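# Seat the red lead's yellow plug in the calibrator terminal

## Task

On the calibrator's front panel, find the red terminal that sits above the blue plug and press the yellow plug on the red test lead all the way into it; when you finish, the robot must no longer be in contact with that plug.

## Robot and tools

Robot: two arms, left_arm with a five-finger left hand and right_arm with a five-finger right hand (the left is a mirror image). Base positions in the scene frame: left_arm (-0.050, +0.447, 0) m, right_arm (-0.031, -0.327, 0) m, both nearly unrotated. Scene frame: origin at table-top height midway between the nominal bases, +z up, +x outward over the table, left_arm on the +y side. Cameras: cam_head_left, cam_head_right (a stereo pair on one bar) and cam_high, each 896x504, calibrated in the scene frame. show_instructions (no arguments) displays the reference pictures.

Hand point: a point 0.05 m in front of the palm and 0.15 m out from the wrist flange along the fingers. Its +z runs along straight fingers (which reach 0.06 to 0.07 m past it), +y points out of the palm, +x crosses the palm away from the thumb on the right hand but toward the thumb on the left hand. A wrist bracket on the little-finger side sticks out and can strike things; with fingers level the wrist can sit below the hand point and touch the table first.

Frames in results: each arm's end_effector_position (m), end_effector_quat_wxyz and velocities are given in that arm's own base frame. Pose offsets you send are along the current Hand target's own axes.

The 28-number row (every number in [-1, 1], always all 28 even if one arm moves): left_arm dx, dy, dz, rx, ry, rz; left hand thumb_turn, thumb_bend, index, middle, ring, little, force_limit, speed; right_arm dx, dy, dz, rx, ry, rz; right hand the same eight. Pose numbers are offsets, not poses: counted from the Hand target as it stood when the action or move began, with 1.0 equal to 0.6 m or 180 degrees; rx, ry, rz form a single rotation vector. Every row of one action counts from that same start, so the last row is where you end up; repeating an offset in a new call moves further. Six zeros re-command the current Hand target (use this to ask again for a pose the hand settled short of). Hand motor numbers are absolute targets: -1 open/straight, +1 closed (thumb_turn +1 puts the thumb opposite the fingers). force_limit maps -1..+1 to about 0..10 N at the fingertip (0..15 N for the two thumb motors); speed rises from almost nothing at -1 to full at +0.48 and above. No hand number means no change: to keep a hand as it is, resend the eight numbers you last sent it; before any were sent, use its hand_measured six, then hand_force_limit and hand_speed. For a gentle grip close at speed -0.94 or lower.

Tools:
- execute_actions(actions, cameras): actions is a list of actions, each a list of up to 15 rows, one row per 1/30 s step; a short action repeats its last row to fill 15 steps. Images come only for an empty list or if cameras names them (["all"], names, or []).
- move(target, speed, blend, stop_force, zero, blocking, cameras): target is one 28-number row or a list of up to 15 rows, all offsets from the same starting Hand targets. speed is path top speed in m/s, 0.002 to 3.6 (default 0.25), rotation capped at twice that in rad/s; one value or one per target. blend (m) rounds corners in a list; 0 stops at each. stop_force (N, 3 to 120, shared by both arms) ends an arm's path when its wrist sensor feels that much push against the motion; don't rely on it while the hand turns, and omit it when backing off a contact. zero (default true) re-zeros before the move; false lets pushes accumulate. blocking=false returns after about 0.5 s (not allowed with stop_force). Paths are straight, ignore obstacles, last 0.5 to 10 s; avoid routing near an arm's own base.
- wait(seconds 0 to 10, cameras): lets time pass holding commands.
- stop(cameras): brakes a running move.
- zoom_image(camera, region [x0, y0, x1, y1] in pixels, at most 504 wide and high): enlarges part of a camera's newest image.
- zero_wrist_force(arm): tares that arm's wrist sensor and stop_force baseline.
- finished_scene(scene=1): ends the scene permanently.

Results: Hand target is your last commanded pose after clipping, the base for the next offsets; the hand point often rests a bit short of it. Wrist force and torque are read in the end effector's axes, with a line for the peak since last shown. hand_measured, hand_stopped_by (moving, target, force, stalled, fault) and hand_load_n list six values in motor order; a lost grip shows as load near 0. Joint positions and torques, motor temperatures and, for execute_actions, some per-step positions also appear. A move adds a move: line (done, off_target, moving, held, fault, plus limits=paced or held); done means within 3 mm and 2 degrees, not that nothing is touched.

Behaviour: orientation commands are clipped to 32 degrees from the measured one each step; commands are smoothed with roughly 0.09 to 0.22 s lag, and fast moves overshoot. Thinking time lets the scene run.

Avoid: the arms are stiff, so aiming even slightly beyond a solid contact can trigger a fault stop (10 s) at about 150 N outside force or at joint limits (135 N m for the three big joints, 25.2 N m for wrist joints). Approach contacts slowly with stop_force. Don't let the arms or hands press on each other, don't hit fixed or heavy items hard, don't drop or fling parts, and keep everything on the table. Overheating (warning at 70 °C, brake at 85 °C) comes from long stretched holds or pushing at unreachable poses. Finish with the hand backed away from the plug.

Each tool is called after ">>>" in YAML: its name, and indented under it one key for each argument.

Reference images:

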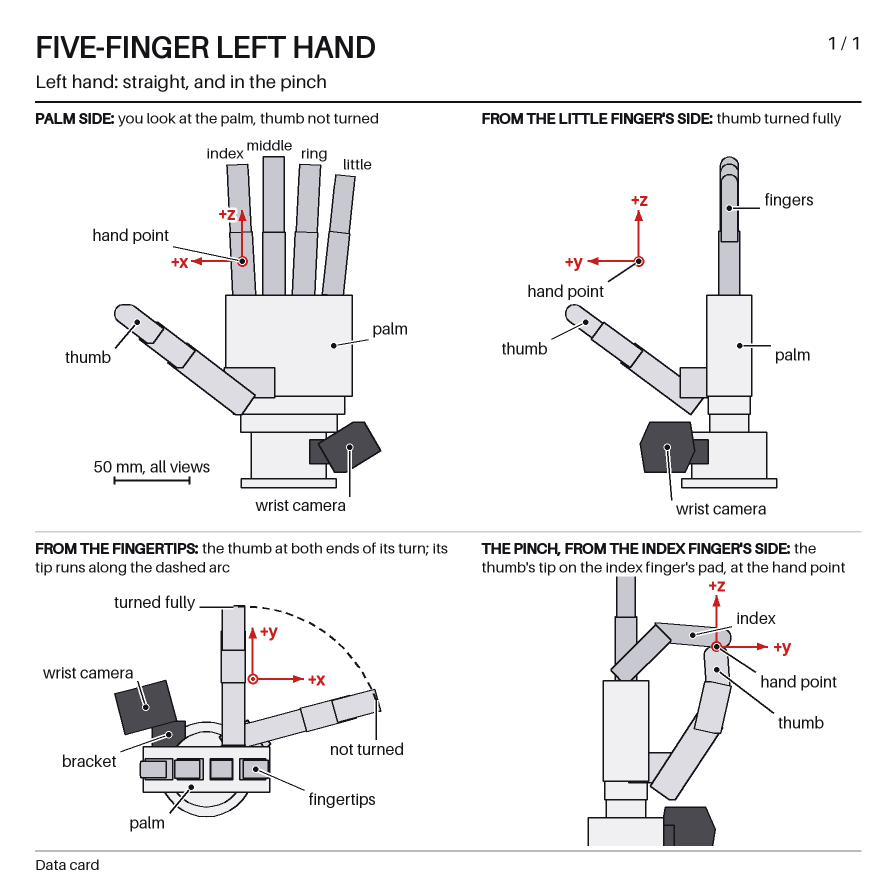

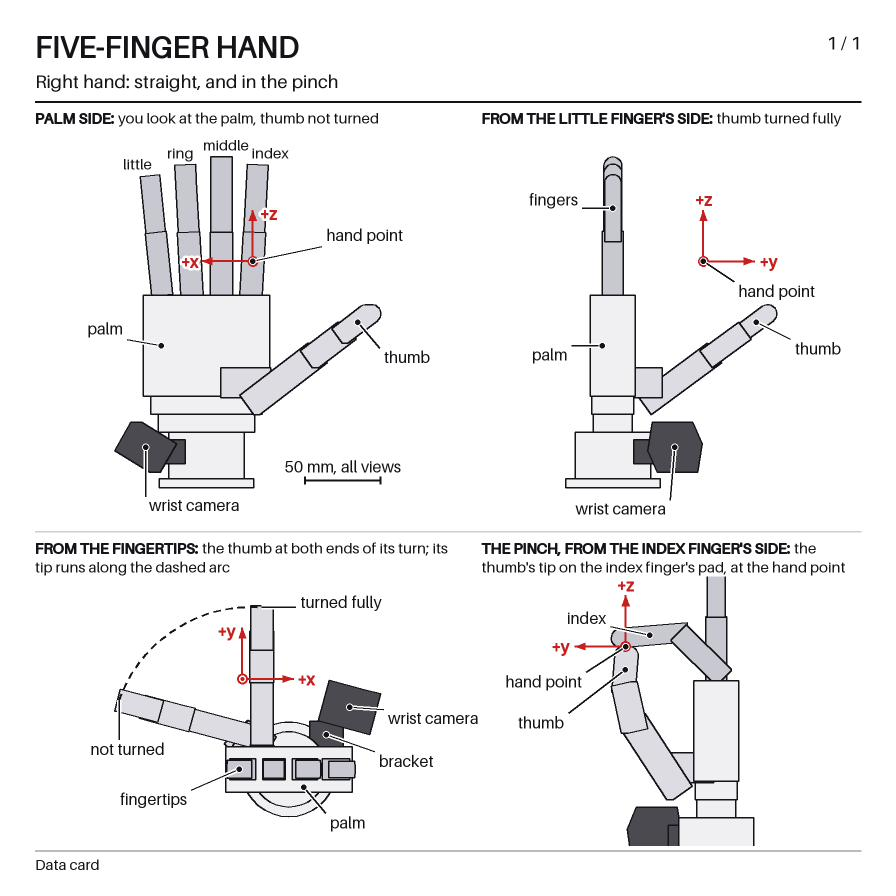

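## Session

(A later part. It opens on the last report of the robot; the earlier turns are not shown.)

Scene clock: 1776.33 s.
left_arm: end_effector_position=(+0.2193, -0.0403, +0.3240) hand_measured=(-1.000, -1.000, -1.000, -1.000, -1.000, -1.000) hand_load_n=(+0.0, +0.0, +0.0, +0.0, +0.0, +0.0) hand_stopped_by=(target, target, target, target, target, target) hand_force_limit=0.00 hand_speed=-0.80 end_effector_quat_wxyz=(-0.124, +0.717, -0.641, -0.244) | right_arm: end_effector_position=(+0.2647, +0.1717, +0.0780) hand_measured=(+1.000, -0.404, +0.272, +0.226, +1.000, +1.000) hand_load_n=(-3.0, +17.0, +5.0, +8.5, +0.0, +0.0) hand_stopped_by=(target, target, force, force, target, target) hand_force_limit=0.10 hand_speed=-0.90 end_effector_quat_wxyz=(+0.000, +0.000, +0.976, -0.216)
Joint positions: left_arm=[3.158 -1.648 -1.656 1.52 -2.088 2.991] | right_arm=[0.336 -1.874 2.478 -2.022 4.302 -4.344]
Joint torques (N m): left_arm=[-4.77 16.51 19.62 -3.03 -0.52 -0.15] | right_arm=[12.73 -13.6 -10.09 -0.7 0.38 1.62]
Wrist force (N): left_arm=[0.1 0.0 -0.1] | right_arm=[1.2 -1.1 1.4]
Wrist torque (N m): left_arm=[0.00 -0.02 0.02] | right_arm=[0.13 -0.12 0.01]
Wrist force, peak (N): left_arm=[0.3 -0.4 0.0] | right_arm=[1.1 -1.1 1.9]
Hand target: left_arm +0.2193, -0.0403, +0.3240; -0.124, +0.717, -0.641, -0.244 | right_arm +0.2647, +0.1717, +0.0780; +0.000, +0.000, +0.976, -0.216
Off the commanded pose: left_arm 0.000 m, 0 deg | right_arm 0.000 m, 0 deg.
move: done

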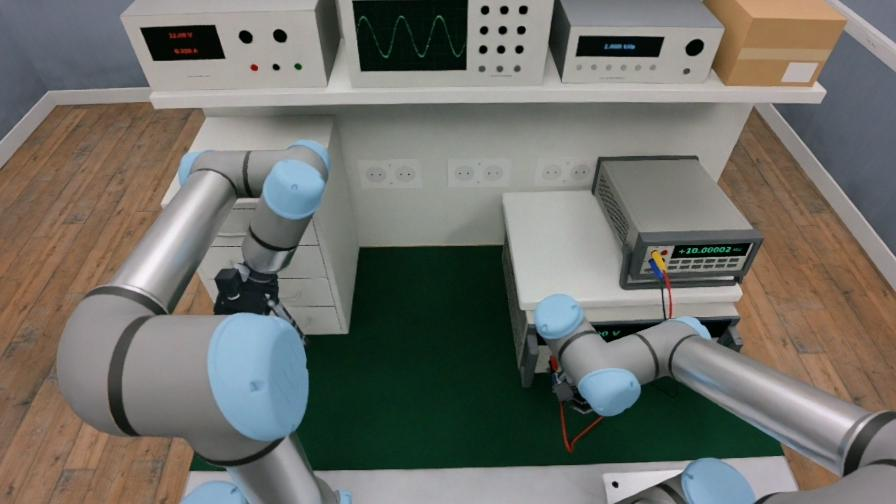

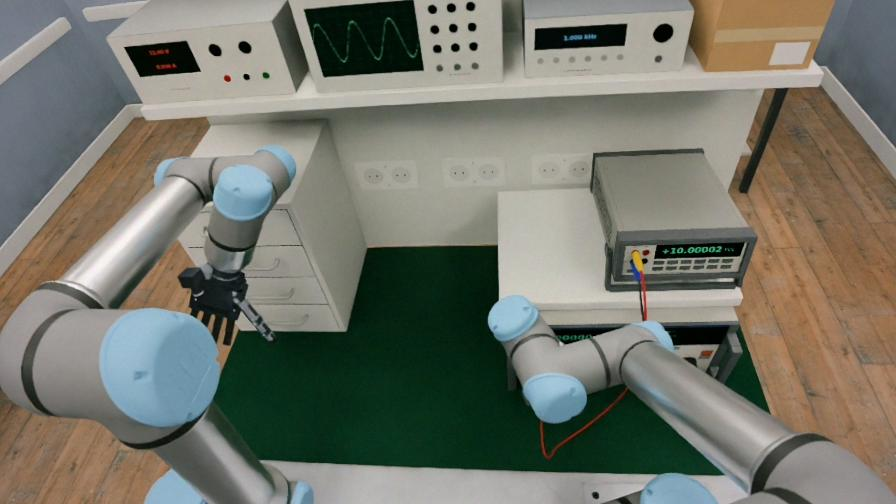

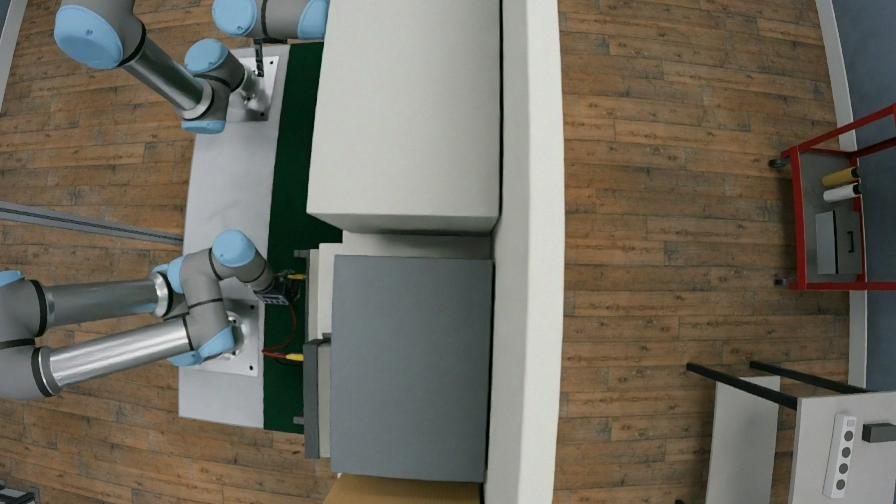

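>>> move:
  target: [0,0,0,0,0,0,-1,-1,-1,-1,-1,-1,0,-0.8,-0.02,0,0,0,0,0,1,-0.4,0.45,0.45,1,1,0.1,-0.9]
  speed: 0.01
  stop_force: 3
  cameras: ["cam_head_left","cam_high"]

>>> zoom_image:
  camera: "cam_head_left"
  region: [544, 352, 574, 396]

>>> zoom_image:
  camera: "cam_high"
  region: [282, 268, 312, 286]

Scene clock: 1790.73 s.
left_arm: end_effector_position=(+0.2193, -0.0403, +0.3240) hand_measured=(-1.000, -1.000, -1.000, -1.000, -1.000, -1.000) hand_load_n=(+0.0, +0.0, +0.0, +0.0, +0.0, +0.0) hand_stopped_by=(target, target, target, target, target, target) hand_force_limit=0.00 hand_speed=-0.80 end_effector_quat_wxyz=(-0.124, +0.717, -0.641, -0.244) | right_arm: end_effector_position=(+0.2767, +0.1717, +0.0780) hand_measured=(+1.000, -0.404, +0.272, +0.226, +1.000, +1.000) hand_load_n=(-5.0, +17.0, +2.0, +10.0, +0.0, +0.0) hand_stopped_by=(target, target, force, force, target, target) hand_force_limit=0.10 hand_speed=-0.90 end_effector_quat_wxyz=(+0.000, +0.000, +0.976, -0.216)
Joint positions: left_arm=[3.158 -1.648 -1.656 1.52 -2.088 2.991] | right_arm=[0.323 -1.844 2.461 -2.041 4.301 -4.358]
Joint torques (N m): left_arm=[-5.57 16.68 19.01 -3.03 -0.69 -0.32] | right_arm=[11.2 -14.01 -10.21 -1 -0.92 1.18]
Wrist force (N): left_arm=[0.3 -0.3 -0.1] | right_arm=[3.0 -2.1 -0.7]
Wrist torque (N m): left_arm=[-0.04 -0.05 0.03] | right_arm=[0.09 -0.16 0.01]
Wrist force, peak (N): left_arm=[0.4 -0.2 0.1] | right_arm=[3.7 -2.2 -0.7]
Hand target: left_arm +0.2193, -0.0403, +0.3240; -0.124, +0.717, -0.641, -0.244 | right_arm +0.2767, +0.1717, +0.0780; +0.000, +0.000, +0.976, -0.216
Off the commanded pose: left_arm 0.000 m, 0 deg | right_arm 0.000 m, 0 deg.
move: done
Images, in order (width x height): cam_head_left 896x504, cam_high 896x504.

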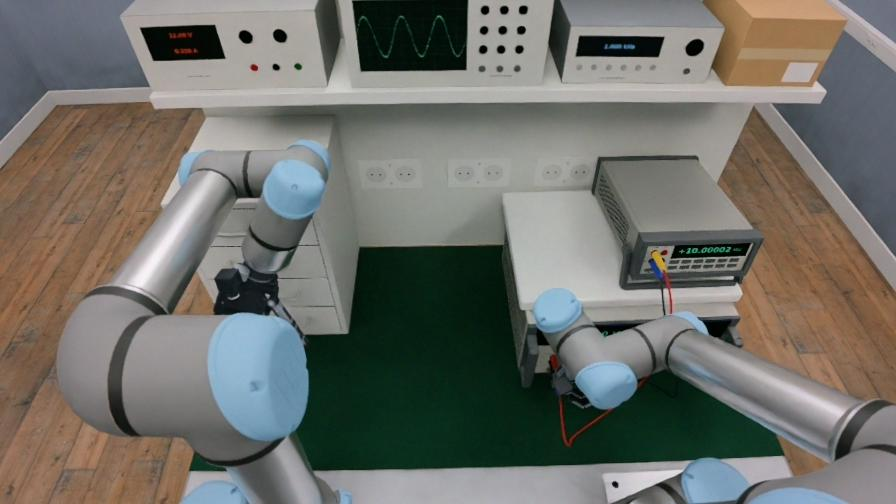

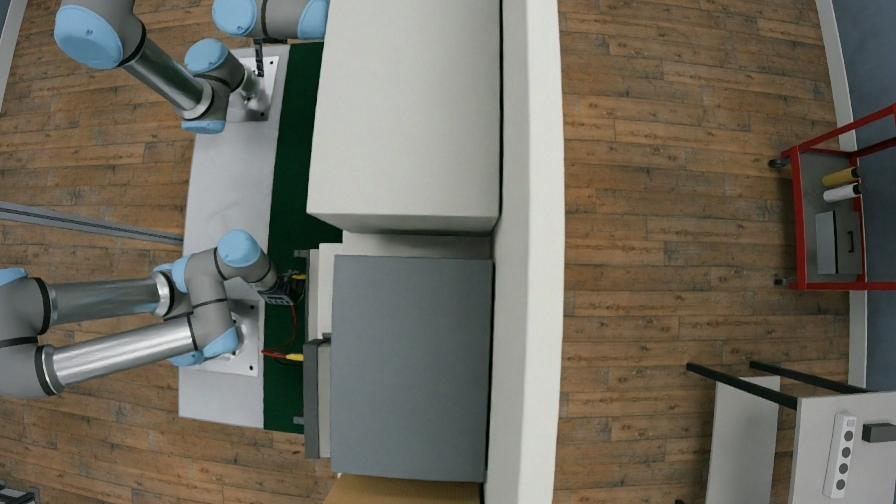

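Scaled by 11.455 from the camera's 896x504 image, which has a finer 1280x720 frame.

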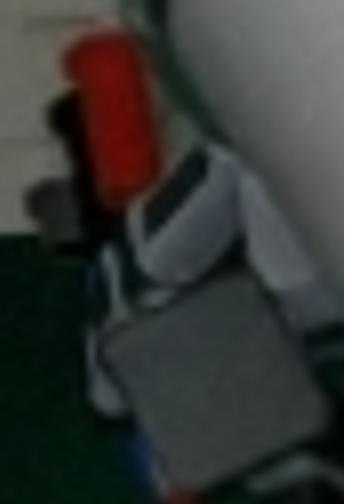

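Scaled by 16.800 from the camera's 896x504 image, which has a finer 1280x720 frame.

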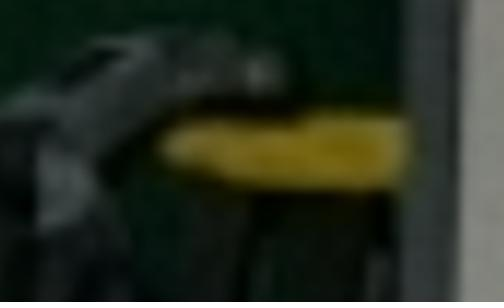

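>>> move:
  target: [0,0,0,0,0,0,-1,-1,-1,-1,-1,-1,0,-0.8,-0.01,0,0,0,0,0,1,-0.4,0.45,0.45,1,1,0.1,-0.9]
  speed: 0.01
  stop_force: 5
  cameras: ["cam_head_left","cam_high"]

>>> zoom_image:
  camera: "cam_head_left"
  region: [544, 352, 574, 396]

>>> zoom_image:
  camera: "cam_high"
  region: [282, 268, 312, 286]

Scene clock: 1805.53 s.
left_arm: end_effector_position=(+0.2193, -0.0403, +0.3240) hand_measured=(-1.000, -1.000, -1.000, -1.000, -1.000, -1.000) hand_load_n=(+0.0, +0.0, +0.0, +0.0, +0.0, +0.0) hand_stopped_by=(target, target, target, target, target, target) hand_force_limit=0.00 hand_speed=-0.80 end_effector_quat_wxyz=(-0.124, +0.717, -0.641, -0.244) | right_arm: end_effector_position=(+0.2796, +0.1717, +0.0780) hand_measured=(+1.000, -0.404, +0.272, +0.226, +1.000, +1.000) hand_load_n=(-5.0, +17.0, +2.5, +9.5, +0.0, +0.5) hand_stopped_by=(target, target, force, force, target, target) hand_force_limit=0.10 hand_speed=-0.90 end_effector_quat_wxyz=(+0.000, +0.000, +0.976, -0.216)
Joint positions: left_arm=[3.158 -1.648 -1.656 1.52 -2.088 2.991] | right_arm=[0.32 -1.836 2.456 -2.045 4.3 -4.361]
Joint torques (N m): left_arm=[-5.46 16.4 19.03 -3.14 -0.83 -0.21] | right_arm=[11.93 -14.32 -8.71 -0.74 1.43 1.64]
Wrist force (N): left_arm=[0.1 -0.3 0.2] | right_arm=[2.1 -2.4 -1.7]
Wrist torque (N m): left_arm=[-0.05 0.00 0.02] | right_arm=[0.10 -0.14 -0.01]
Wrist force, peak (N): left_arm=[0.3 -0.5 0.1] | right_arm=[8.8 -3.2 -1.2]
Hand target: left_arm +0.2193, -0.0403, +0.3240; -0.124, +0.717, -0.641, -0.244 | right_arm +0.2796, +0.1717, +0.0780; +0.000, +0.000, +0.976, -0.216 (not the last commanded pose)
Off the commanded pose: left_arm 0.000 m, 0 deg | right_arm 0.003 m, 0 deg.
move: contact (right_arm)
Images, in order (width x height): cam_head_left 896x504, cam_high 896x504.

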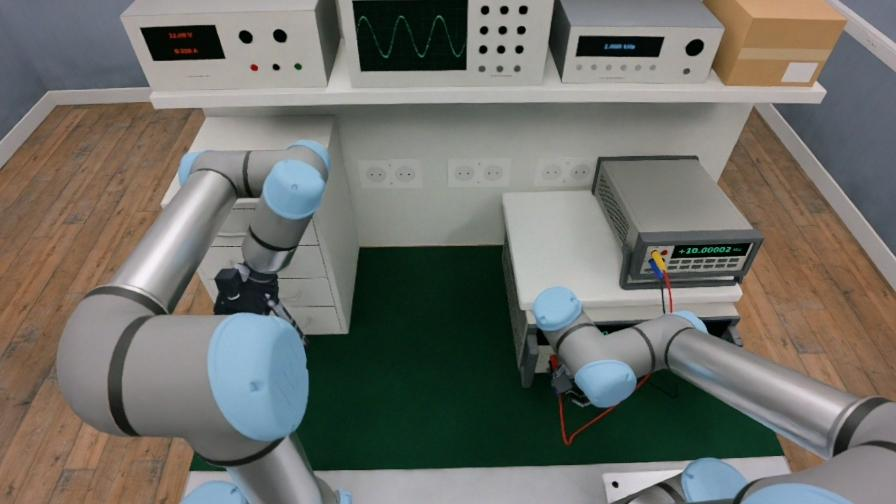

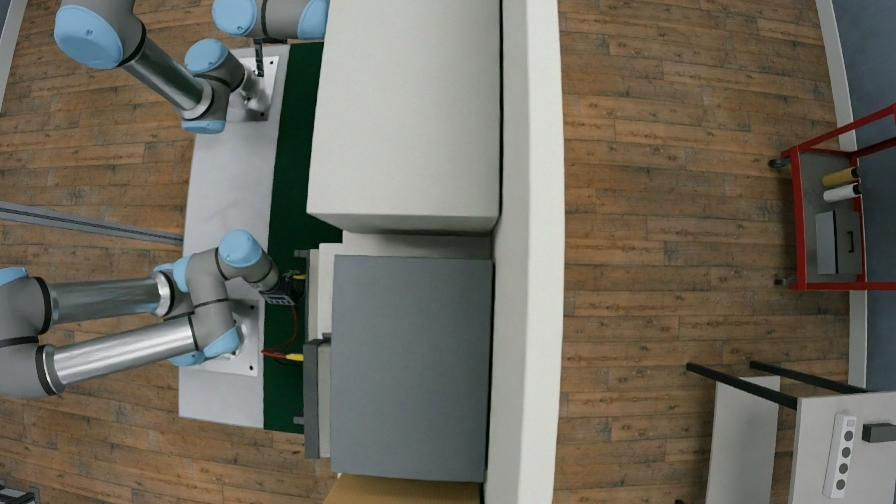

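Scaled by 11.455 from the camera's 896x504 image, which has a finer 1280x720 frame.

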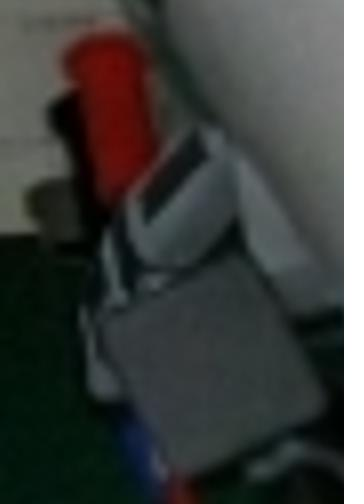

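Scaled by 16.800 from the camera's 896x504 image, which has a finer 1280x720 frame.

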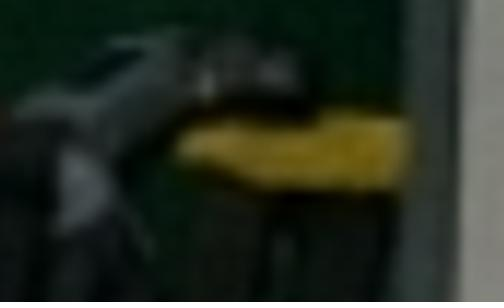

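>>> zoom_image:
  camera: "cam_head_left"
  region: [546, 352, 570, 380]

Scaled by 18.000 from the camera's 896x504 image, which has a finer 1280x720 frame.

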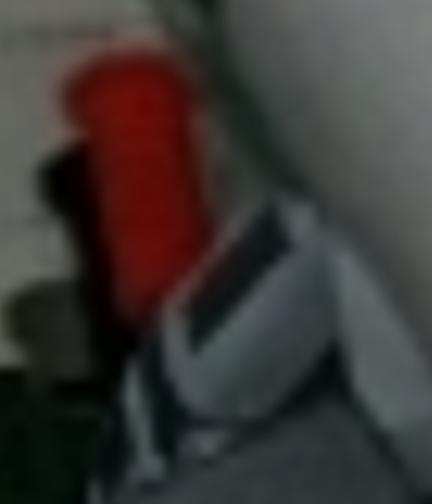

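>>> move:
  target: [0,0,0,0,0,0,-1,-1,-1,-1,-1,-1,0,-0.8,0,-0.000704,-0.00151,0,0,0,1,-0.4,0.45,0.45,1,1,0.1,-0.9]
  speed: 0.01

Scene clock: 1838.57 s.
left_arm: end_effector_position=(+0.2193, -0.0403, +0.3240) hand_measured=(-1.000, -1.000, -1.000, -1.000, -1.000, -1.000) hand_load_n=(+0.0, +0.0, +0.0, +0.0, +0.0, -0.5) hand_stopped_by=(target, target, target, target, target, target) hand_force_limit=0.00 hand_speed=-0.80 end_effector_quat_wxyz=(-0.124, +0.717, -0.641, -0.244) | right_arm: end_effector_position=(+0.2796, +0.1717, +0.0790) hand_measured=(+1.000, -0.404, +0.272, +0.226, +1.000, +1.000) hand_load_n=(-3.5, +17.0, +4.5, +9.0, +0.0, +0.0) hand_stopped_by=(target, target, force, force, target, target) hand_force_limit=0.10 hand_speed=-0.90 end_effector_quat_wxyz=(+0.000, +0.000, +0.976, -0.216)
Joint positions: left_arm=[3.158 -1.648 -1.656 1.52 -2.088 2.991] | right_arm=[0.32 -1.839 2.455 -2.041 4.3 -4.361]
Joint torques (N m): left_arm=[-5.81 16.71 19.25 -3.26 -0.79 -0.25] | right_arm=[11.69 -12.24 -30.97 -1.97 0.88 -0.26]
Wrist force (N): left_arm=[0.3 -0.2 0.0] | right_arm=[3.0 -0.6 0.7]
Wrist torque (N m): left_arm=[-0.02 -0.04 0.03] | right_arm=[0.16 -0.10 -0.03]
Wrist force, peak (N): left_arm=[0.5 -0.3 0.0] | right_arm=[2.0 -2.8 -2.2]
Hand target: left_arm +0.2193, -0.0403, +0.3240; -0.124, +0.717, -0.641, -0.244 | right_arm +0.2796, +0.1717, +0.0790; +0.000, +0.000, +0.976, -0.216
Off the commanded pose: left_arm 0.000 m, 0 deg | right_arm 0.000 m, 0 deg.
move: done

>>> move:
  target: [0,0,0,0,0,0,-1,-1,-1,-1,-1,-1,0,-0.8,-0.01,0,0,0,0,0,1,-0.4,0.45,0.45,1,1,0.1,-0.9]
  speed: 0.008
  stop_force: 10
  cameras: ["cam_head_left","cam_high"]

>>> zoom_image:
  camera: "cam_head_left"
  region: [544, 352, 574, 396]

>>> zoom_image:
  camera: "cam_high"
  region: [282, 268, 312, 286]

Scene clock: 1844.73 s.
left_arm: end_effector_position=(+0.2193, -0.0403, +0.3240) hand_measured=(-1.000, -1.000, -1.000, -1.000, -1.000, -1.000) hand_load_n=(+0.0, +0.0, +0.0, +0.0, +0.0, +0.0) hand_stopped_by=(target, target, target, target, target, target) hand_force_limit=0.00 hand_speed=-0.80 end_effector_quat_wxyz=(-0.124, +0.717, -0.641, -0.244) | right_arm: end_effector_position=(+0.2856, +0.1717, +0.0790) hand_measured=(+1.000, -0.404, +0.272, +0.226, +1.000, +1.000) hand_load_n=(-8.0, +17.5, +4.0, +9.5, +0.0, +0.0) hand_stopped_by=(target, target, force, force, target, target) hand_force_limit=0.10 hand_speed=-0.90 end_effector_quat_wxyz=(+0.000, +0.000, +0.976, -0.216)
Joint positions: left_arm=[3.158 -1.648 -1.656 1.52 -2.088 2.991] | right_arm=[0.314 -1.823 2.445 -2.05 4.299 -4.368]
Joint torques (N m): left_arm=[-5.31 15.89 19.95 -3.18 -0.69 -0.21] | right_arm=[-13.01 -4.34 -34.76 -6.3 -2.78 -0.7]
Wrist force (N): left_arm=[0.0 -0.2 0.2] | right_arm=[13.1 -2.8 -0.2]
Wrist torque (N m): left_arm=[-0.04 0.01 0.01] | right_arm=[0.13 -0.18 -0.13]
Wrist force, peak (N): left_arm=[0.4 -0.3 0.3] | right_arm=[13.2 -3.3 -0.4]
Hand target: left_arm +0.2193, -0.0403, +0.3240; -0.124, +0.717, -0.641, -0.244 | right_arm +0.2856, +0.1717, +0.0790; +0.000, +0.000, +0.976, -0.216
Off the commanded pose: left_arm 0.000 m, 0 deg | right_arm 0.000 m, 0 deg.
move: contact (right_arm)
Images, in order (width x height): cam_head_left 896x504, cam_high 896x504.

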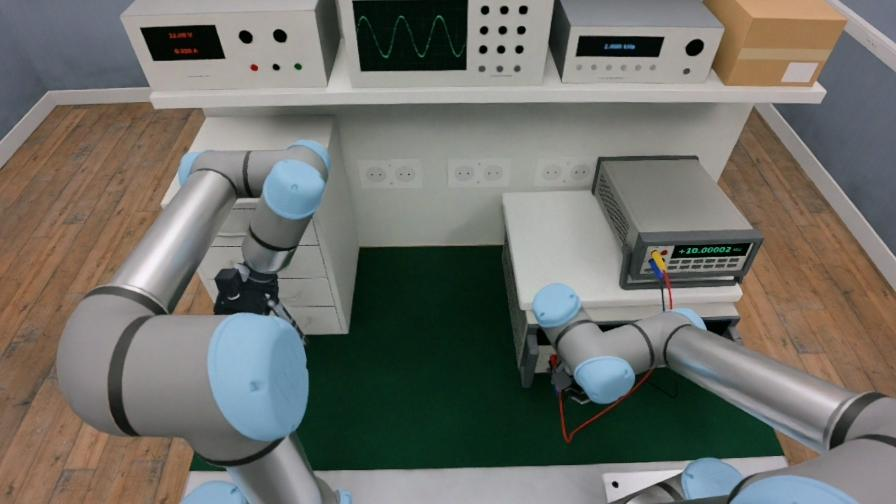

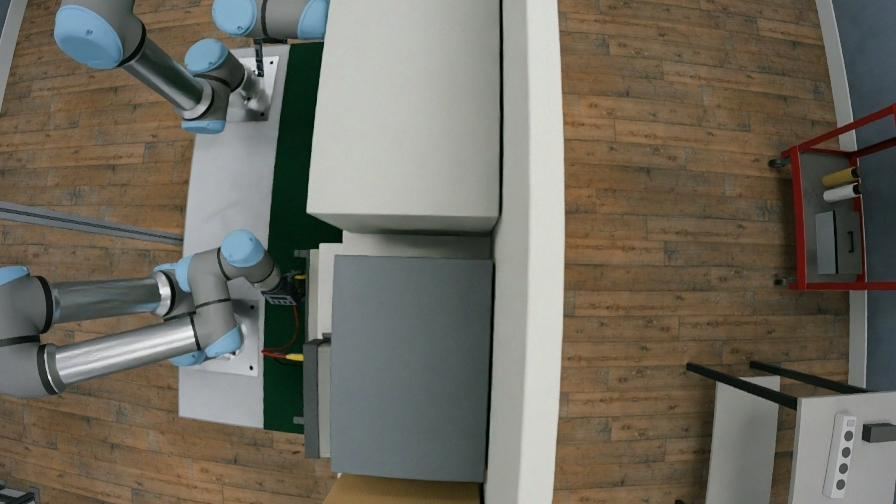

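Scaled by 11.455 from the camera's 896x504 image, which has a finer 1280x720 frame.

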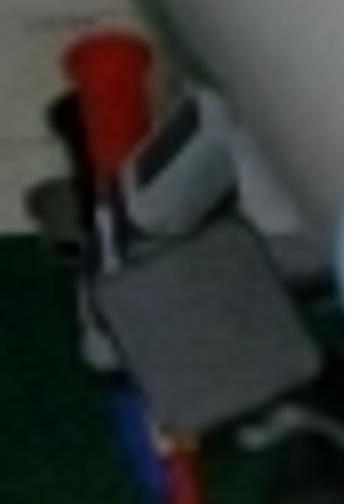

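Scaled by 16.800 from the camera's 896x504 image, which has a finer 1280x720 frame.

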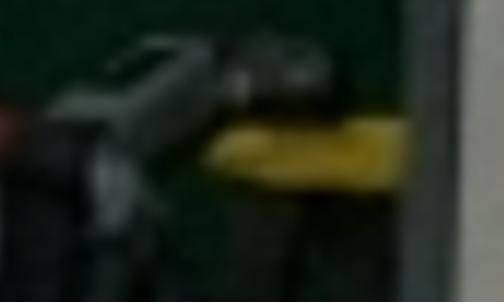

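>>> zoom_image:
  camera: "cam_head_left"
  region: [548, 380, 572, 404]

>>> zoom_image:
  camera: "cam_head_left"
  region: [546, 352, 570, 376]

Scaled by 21.000 from the camera's 896x504 image, which has a finer 1280x720 frame.

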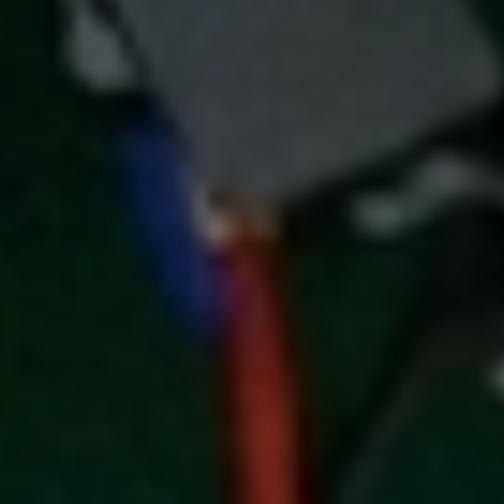

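Scaled by 21.000 from the camera's 896x504 image, which has a finer 1280x720 frame.

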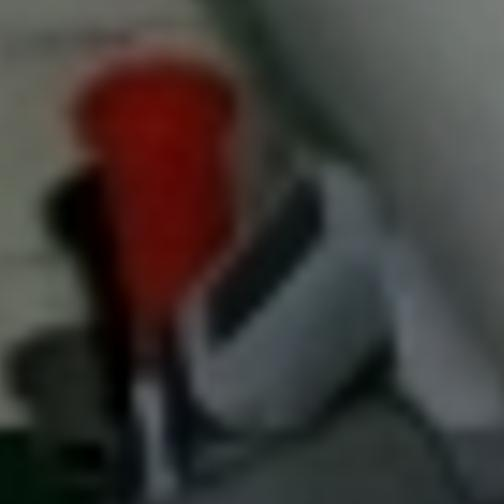

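>>> move:
  target: [0,0,0,0,0,0,-1,-1,-1,-1,-1,-1,0,-0.8,-0.008,0,0,0,0,0,1,-0.4,0.45,0.45,1,1,0.1,-0.9]
  speed: 0.006
  stop_force: 10
  cameras: ["cam_head_left","cam_high"]

>>> zoom_image:
  camera: "cam_head_left"
  region: [548, 380, 572, 404]

>>> zoom_image:
  camera: "cam_high"
  region: [282, 268, 312, 286]

Scene clock: 1870.63 s.
left_arm: end_effector_position=(+0.2193, -0.0403, +0.3240) hand_measured=(-1.000, -1.000, -1.000, -1.000, -1.000, -1.000) hand_load_n=(+0.0, +0.0, +0.0, +0.0, +0.0, +0.0) hand_stopped_by=(target, target, target, target, target, target) hand_force_limit=0.00 hand_speed=-0.80 end_effector_quat_wxyz=(-0.124, +0.717, -0.641, -0.244) | right_arm: end_effector_position=(+0.2905, +0.1717, +0.0790) hand_measured=(+1.000, -0.404, +0.272, +0.226, +1.000, +1.000) hand_load_n=(-8.5, +18.5, +4.5, +10.0, +0.0, +0.0) hand_stopped_by=(target, target, force, force, target, target) hand_force_limit=0.10 hand_speed=-0.90 end_effector_quat_wxyz=(+0.000, +0.000, +0.976, -0.216)
Joint positions: left_arm=[3.158 -1.648 -1.656 1.52 -2.088 2.991] | right_arm=[0.309 -1.811 2.438 -2.056 4.299 -4.373]
Joint torques (N m): left_arm=[-6.16 15.82 18.63 -3.24 -0.81 -0.35] | right_arm=[-4.73 -15.28 -22.38 -4.22 -2.84 1.59]
Wrist force (N): left_arm=[0.2 0.0 0.1] | right_arm=[15.0 -1.9 -0.3]
Wrist torque (N m): left_arm=[-0.01 -0.02 0.02] | right_arm=[0.14 -0.23 -0.13]
Wrist force, peak (N): left_arm=[0.3 -0.4 0.2] | right_arm=[15.0 -1.9 -0.2]
Hand target: left_arm +0.2193, -0.0403, +0.3240; -0.124, +0.717, -0.641, -0.244 | right_arm +0.2904, +0.1717, +0.0790; +0.000, +0.000, +0.976, -0.216
Off the commanded pose: left_arm 0.000 m, 0 deg | right_arm 0.000 m, 0 deg.
move: done
Images, in order (width x height): cam_head_left 896x504, cam_high 896x504.

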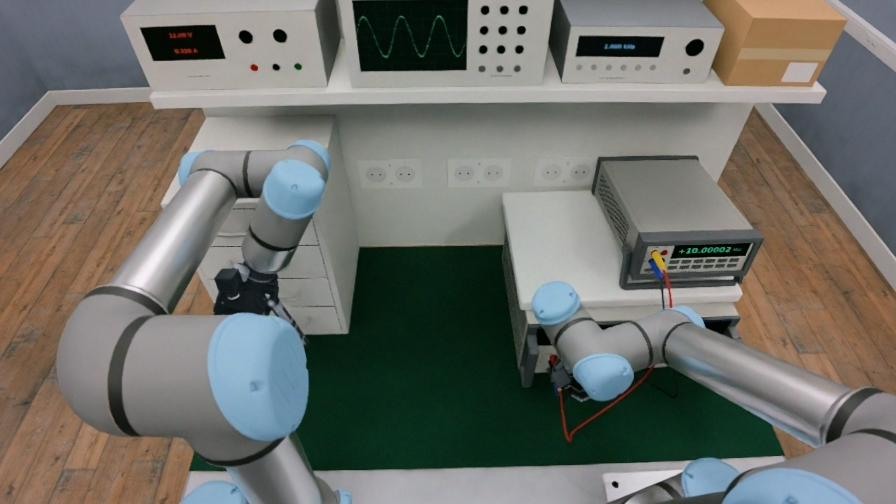

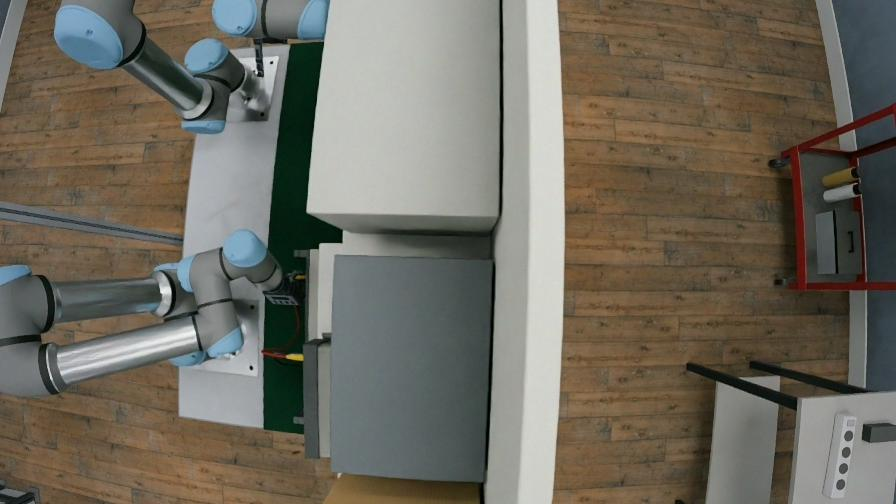

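Scaled by 21.000 from the camera's 896x504 image, which has a finer 1280x720 frame.

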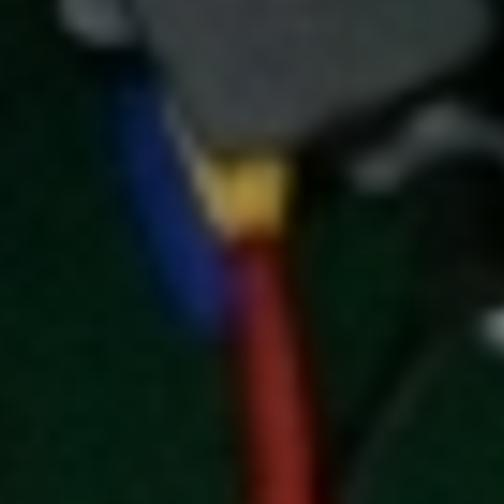

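Scaled by 16.800 from the camera's 896x504 image, which has a finer 1280x720 frame.

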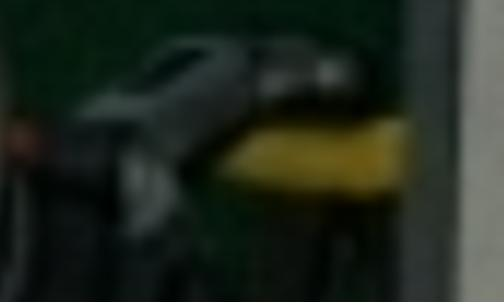

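>>> move:
  target: [0,0,0,0,0,0,-1,-1,-1,-1,-1,-1,0,-0.8,0,0,0,0,0,0,1,-0.55,0.05,0.0,1,1,0.1,-0.8]
  speed: 0.01
  cameras: ["cam_head_left","cam_high"]

>>> zoom_image:
  camera: "cam_head_left"
  region: [544, 360, 574, 404]

>>> zoom_image:
  camera: "cam_high"
  region: [282, 268, 312, 286]

Scene clock: 1887.60 s.
left_arm: end_effector_position=(+0.2193, -0.0403, +0.3240) hand_measured=(-1.000, -1.000, -1.000, -1.000, -1.000, -1.000) hand_load_n=(+0.0, +0.0, +0.0, +0.0, +0.5, +0.0) hand_stopped_by=(target, target, target, target, target, target) hand_force_limit=0.00 hand_speed=-0.80 end_effector_quat_wxyz=(-0.124, +0.717, -0.641, -0.244) | right_arm: end_effector_position=(+0.2905, +0.1717, +0.0790) hand_measured=(+1.000, -0.550, +0.050, +0.000, +1.000, +1.000) hand_load_n=(+0.0, +0.0, -0.5, +0.0, +0.0, +0.0) hand_stopped_by=(target, target, target, target, target, target) hand_force_limit=0.10 hand_speed=-0.80 end_effector_quat_wxyz=(+0.000, +0.000, +0.976, -0.216)
Joint positions: left_arm=[3.158 -1.648 -1.656 1.52 -2.088 2.991] | right_arm=[0.309 -1.811 2.438 -2.056 4.299 -4.373]
Joint torques (N m): left_arm=[-6.71 16.42 19.46 -3.08 -0.68 -0.21] | right_arm=[8.8 -12.57 -16.27 -1.66 -0.84 1.49]
Wrist force (N): left_arm=[0.0 -0.1 0.1] | right_arm=[0.8 -0.3 1.1]
Wrist torque (N m): left_arm=[-0.02 0.01 0.00] | right_arm=[0.24 -0.07 0.03]
Wrist force, peak (N): left_arm=[0.5 -0.1 0.2] | right_arm=[15.1 -2.1 0.2]
Hand target: left_arm +0.2193, -0.0403, +0.3240; -0.124, +0.717, -0.641, -0.244 | right_arm +0.2904, +0.1717, +0.0790; +0.000, +0.000, +0.976, -0.216
Off the commanded pose: left_arm 0.000 m, 0 deg | right_arm 0.000 m, 0 deg.
move: done
Images, in order (width x height): cam_head_left 896x504, cam_high 896x504.

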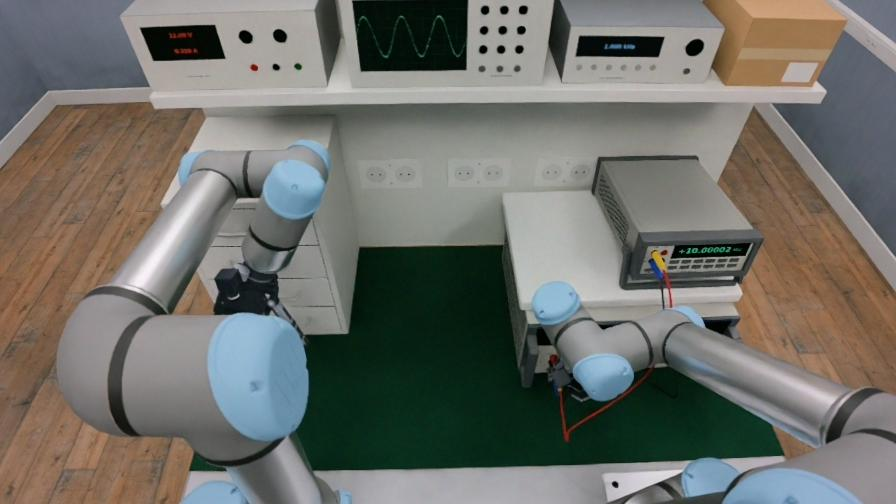

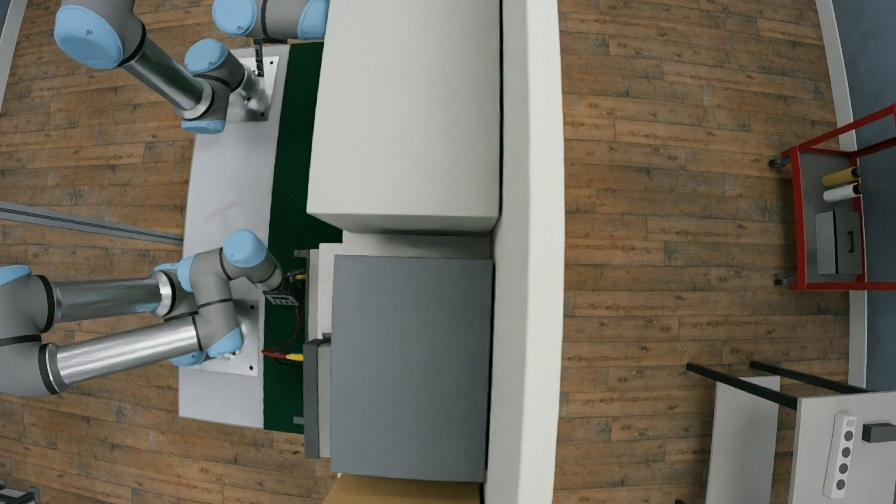

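Scaled by 11.455 from the camera's 896x504 image, which has a finer 1280x720 frame.

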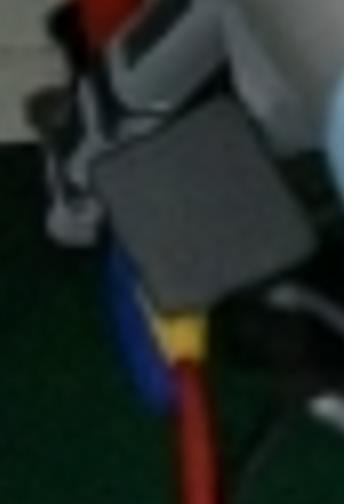

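Scaled by 16.800 from the camera's 896x504 image, which has a finer 1280x720 frame.

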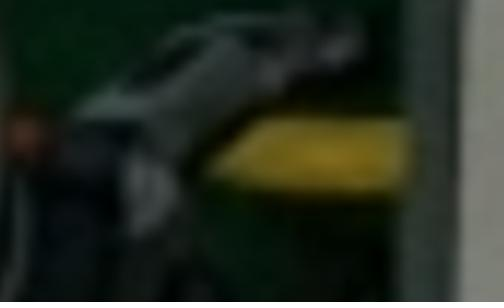

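>>> move:
  target: [0,0,0,0,0,0,-1,-1,-1,-1,-1,-1,0,-0.8,0.0217,0,0,0,0,0,1,-0.55,0.05,0.0,1,1,0.1,-0.8]
  speed: 0.03
  stop_force: 4

>>> move:
  target: [0,0,0,0,0,0,-1,-1,-1,-1,-1,-1,0,-0.8,0,0,0,0,0,0,1,-0.25,0.6,0.55,1,1,0.7,-0.9]
  speed: 0.01
  cameras: ["cam_head_left","cam_high"]

>>> zoom_image:
  camera: "cam_head_left"
  region: [544, 360, 574, 404]

>>> zoom_image:
  camera: "cam_high"
  region: [282, 268, 312, 286]

Scene clock: 1896.90 s.
left_arm: end_effector_position=(+0.2193, -0.0403, +0.3240) hand_measured=(-1.000, -1.000, -1.000, -1.000, -1.000, -1.000) hand_load_n=(+0.0, +0.0, +0.0, +0.0, +0.0, +0.0) hand_stopped_by=(target, target, target, target, target, target) hand_force_limit=0.00 hand_speed=-0.80 end_effector_quat_wxyz=(-0.124, +0.717, -0.641, -0.244) | right_arm: end_effector_position=(+0.2774, +0.1718, +0.0790) hand_measured=(+1.000, -0.550, +0.050, +0.000, +1.000, +1.000) hand_load_n=(+0.0, +0.0, +0.0, +0.0, +0.0, +0.0) hand_stopped_by=(target, target, target, target, target, target) hand_force_limit=0.10 hand_speed=-0.80 end_effector_quat_wxyz=(+0.000, +0.000, +0.976, -0.216)
Joint positions: left_arm=[3.158 -1.648 -1.656 1.52 -2.088 2.991] | right_arm=[0.322 -1.844 2.458 -2.038 4.301 -4.359]
Joint torques (N m): left_arm=[-6.46 15.92 19.43 -3.32 -0.62 -0.22] | right_arm=[-12.48 -0.69 -31.41 -3.77 -1.64 -1.93]
Wrist force (N): left_arm=[0.3 -0.2 0.0] | right_arm=[0.9 -0.6 1.2]
Wrist torque (N m): left_arm=[-0.03 -0.04 0.02] | right_arm=[0.20 -0.08 -0.05]
Wrist force, peak (N): left_arm=[0.3 -0.3 0.3] | right_arm=[1.4 -0.9 1.0]
Hand target: left_arm +0.2193, -0.0403, +0.3240; -0.124, +0.717, -0.641, -0.244 | right_arm +0.2774, +0.1717, +0.0790; +0.000, +0.000, +0.976, -0.216
Off the commanded pose: left_arm 0.000 m, 0 deg | right_arm 0.000 m, 0 deg.
move: done

Scene clock: 1898.17 s.
left_arm: end_effector_position=(+0.2193, -0.0403, +0.3240) hand_measured=(-1.000, -1.000, -1.000, -1.000, -1.000, -1.000) hand_load_n=(+0.0, +0.0, +0.0, +0.0, +0.0, +0.0) hand_stopped_by=(target, target, target, target, target, target) hand_force_limit=0.00 hand_speed=-0.80 end_effector_quat_wxyz=(-0.124, +0.717, -0.641, -0.244) | right_arm: end_effector_position=(+0.2774, +0.1717, +0.0790) hand_measured=(+1.000, -0.430, +0.290, +0.276, +1.000, +1.000) hand_load_n=(+3.0, +17.0, +2.0, +9.5, +0.0, +0.0) hand_stopped_by=(target, force, force, force, target, target) hand_force_limit=0.70 hand_speed=-0.90 end_effector_quat_wxyz=(+0.000, +0.000, +0.976, -0.216)
Joint positions: left_arm=[3.158 -1.648 -1.656 1.52 -2.088 2.991] | right_arm=[0.322 -1.844 2.458 -2.038 4.3 -4.359]
Joint torques (N m): left_arm=[-6.94 15 20.31 -3.25 -0.64 -0.33] | right_arm=[-11.12 -1.61 -30.17 -3.48 -0.89 -1.88]
Wrist force (N): left_arm=[0.2 -0.2 -0.1] | right_arm=[2.1 -2.6 0.6]
Wrist torque (N m): left_arm=[-0.02 -0.03 0.03] | right_arm=[0.09 -0.16 -0.04]
Wrist force, peak (N): left_arm=[0.4 -0.3 0.1] | right_arm=[1.8 -3.2 2.9]
Hand target: left_arm +0.2193, -0.0403, +0.3240; -0.124, +0.717, -0.641, -0.244 | right_arm +0.2774, +0.1717, +0.0790; +0.000, +0.000, +0.976, -0.216
Off the commanded pose: left_arm 0.000 m, 0 deg | right_arm 0.000 m, 0 deg.
move: done
Images, in order (width x height): cam_head_left 896x504, cam_high 896x504.

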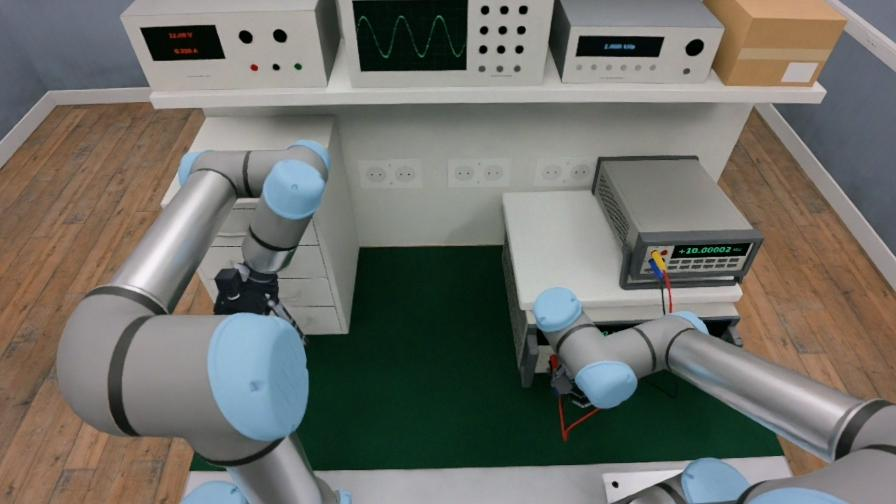

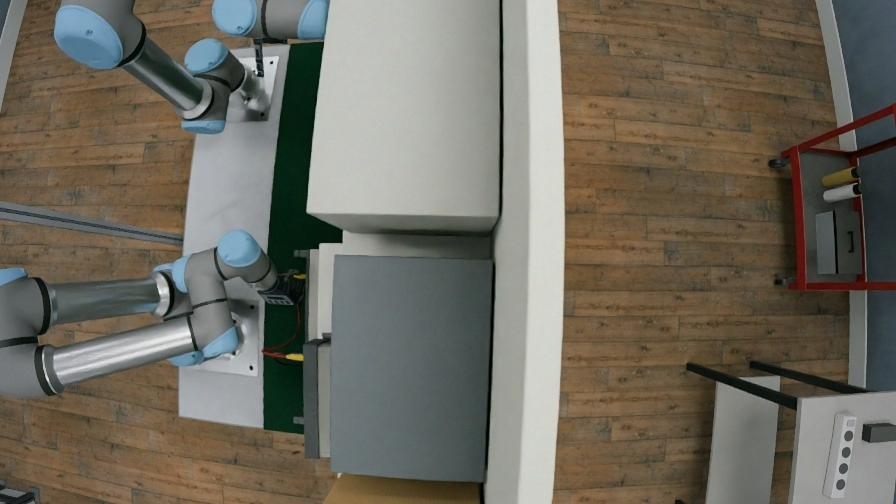

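Scaled by 11.455 from the camera's 896x504 image, which has a finer 1280x720 frame.

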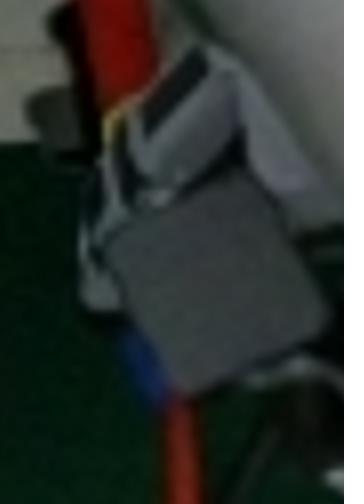

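Scaled by 16.800 from the camera's 896x504 image, which has a finer 1280x720 frame.

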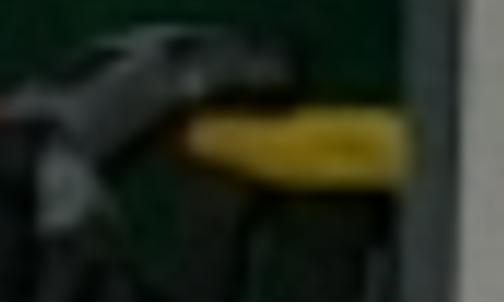

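>>> zoom_image:
  camera: "cam_head_left"
  region: [544, 360, 564, 380]

Scaled by 25.200 from the camera's 896x504 image, which has a finer 1280x720 frame.

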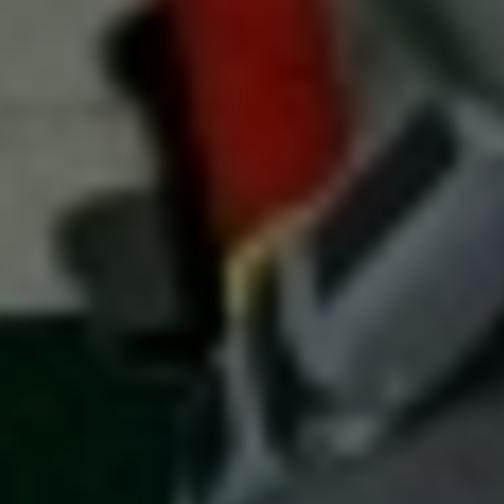

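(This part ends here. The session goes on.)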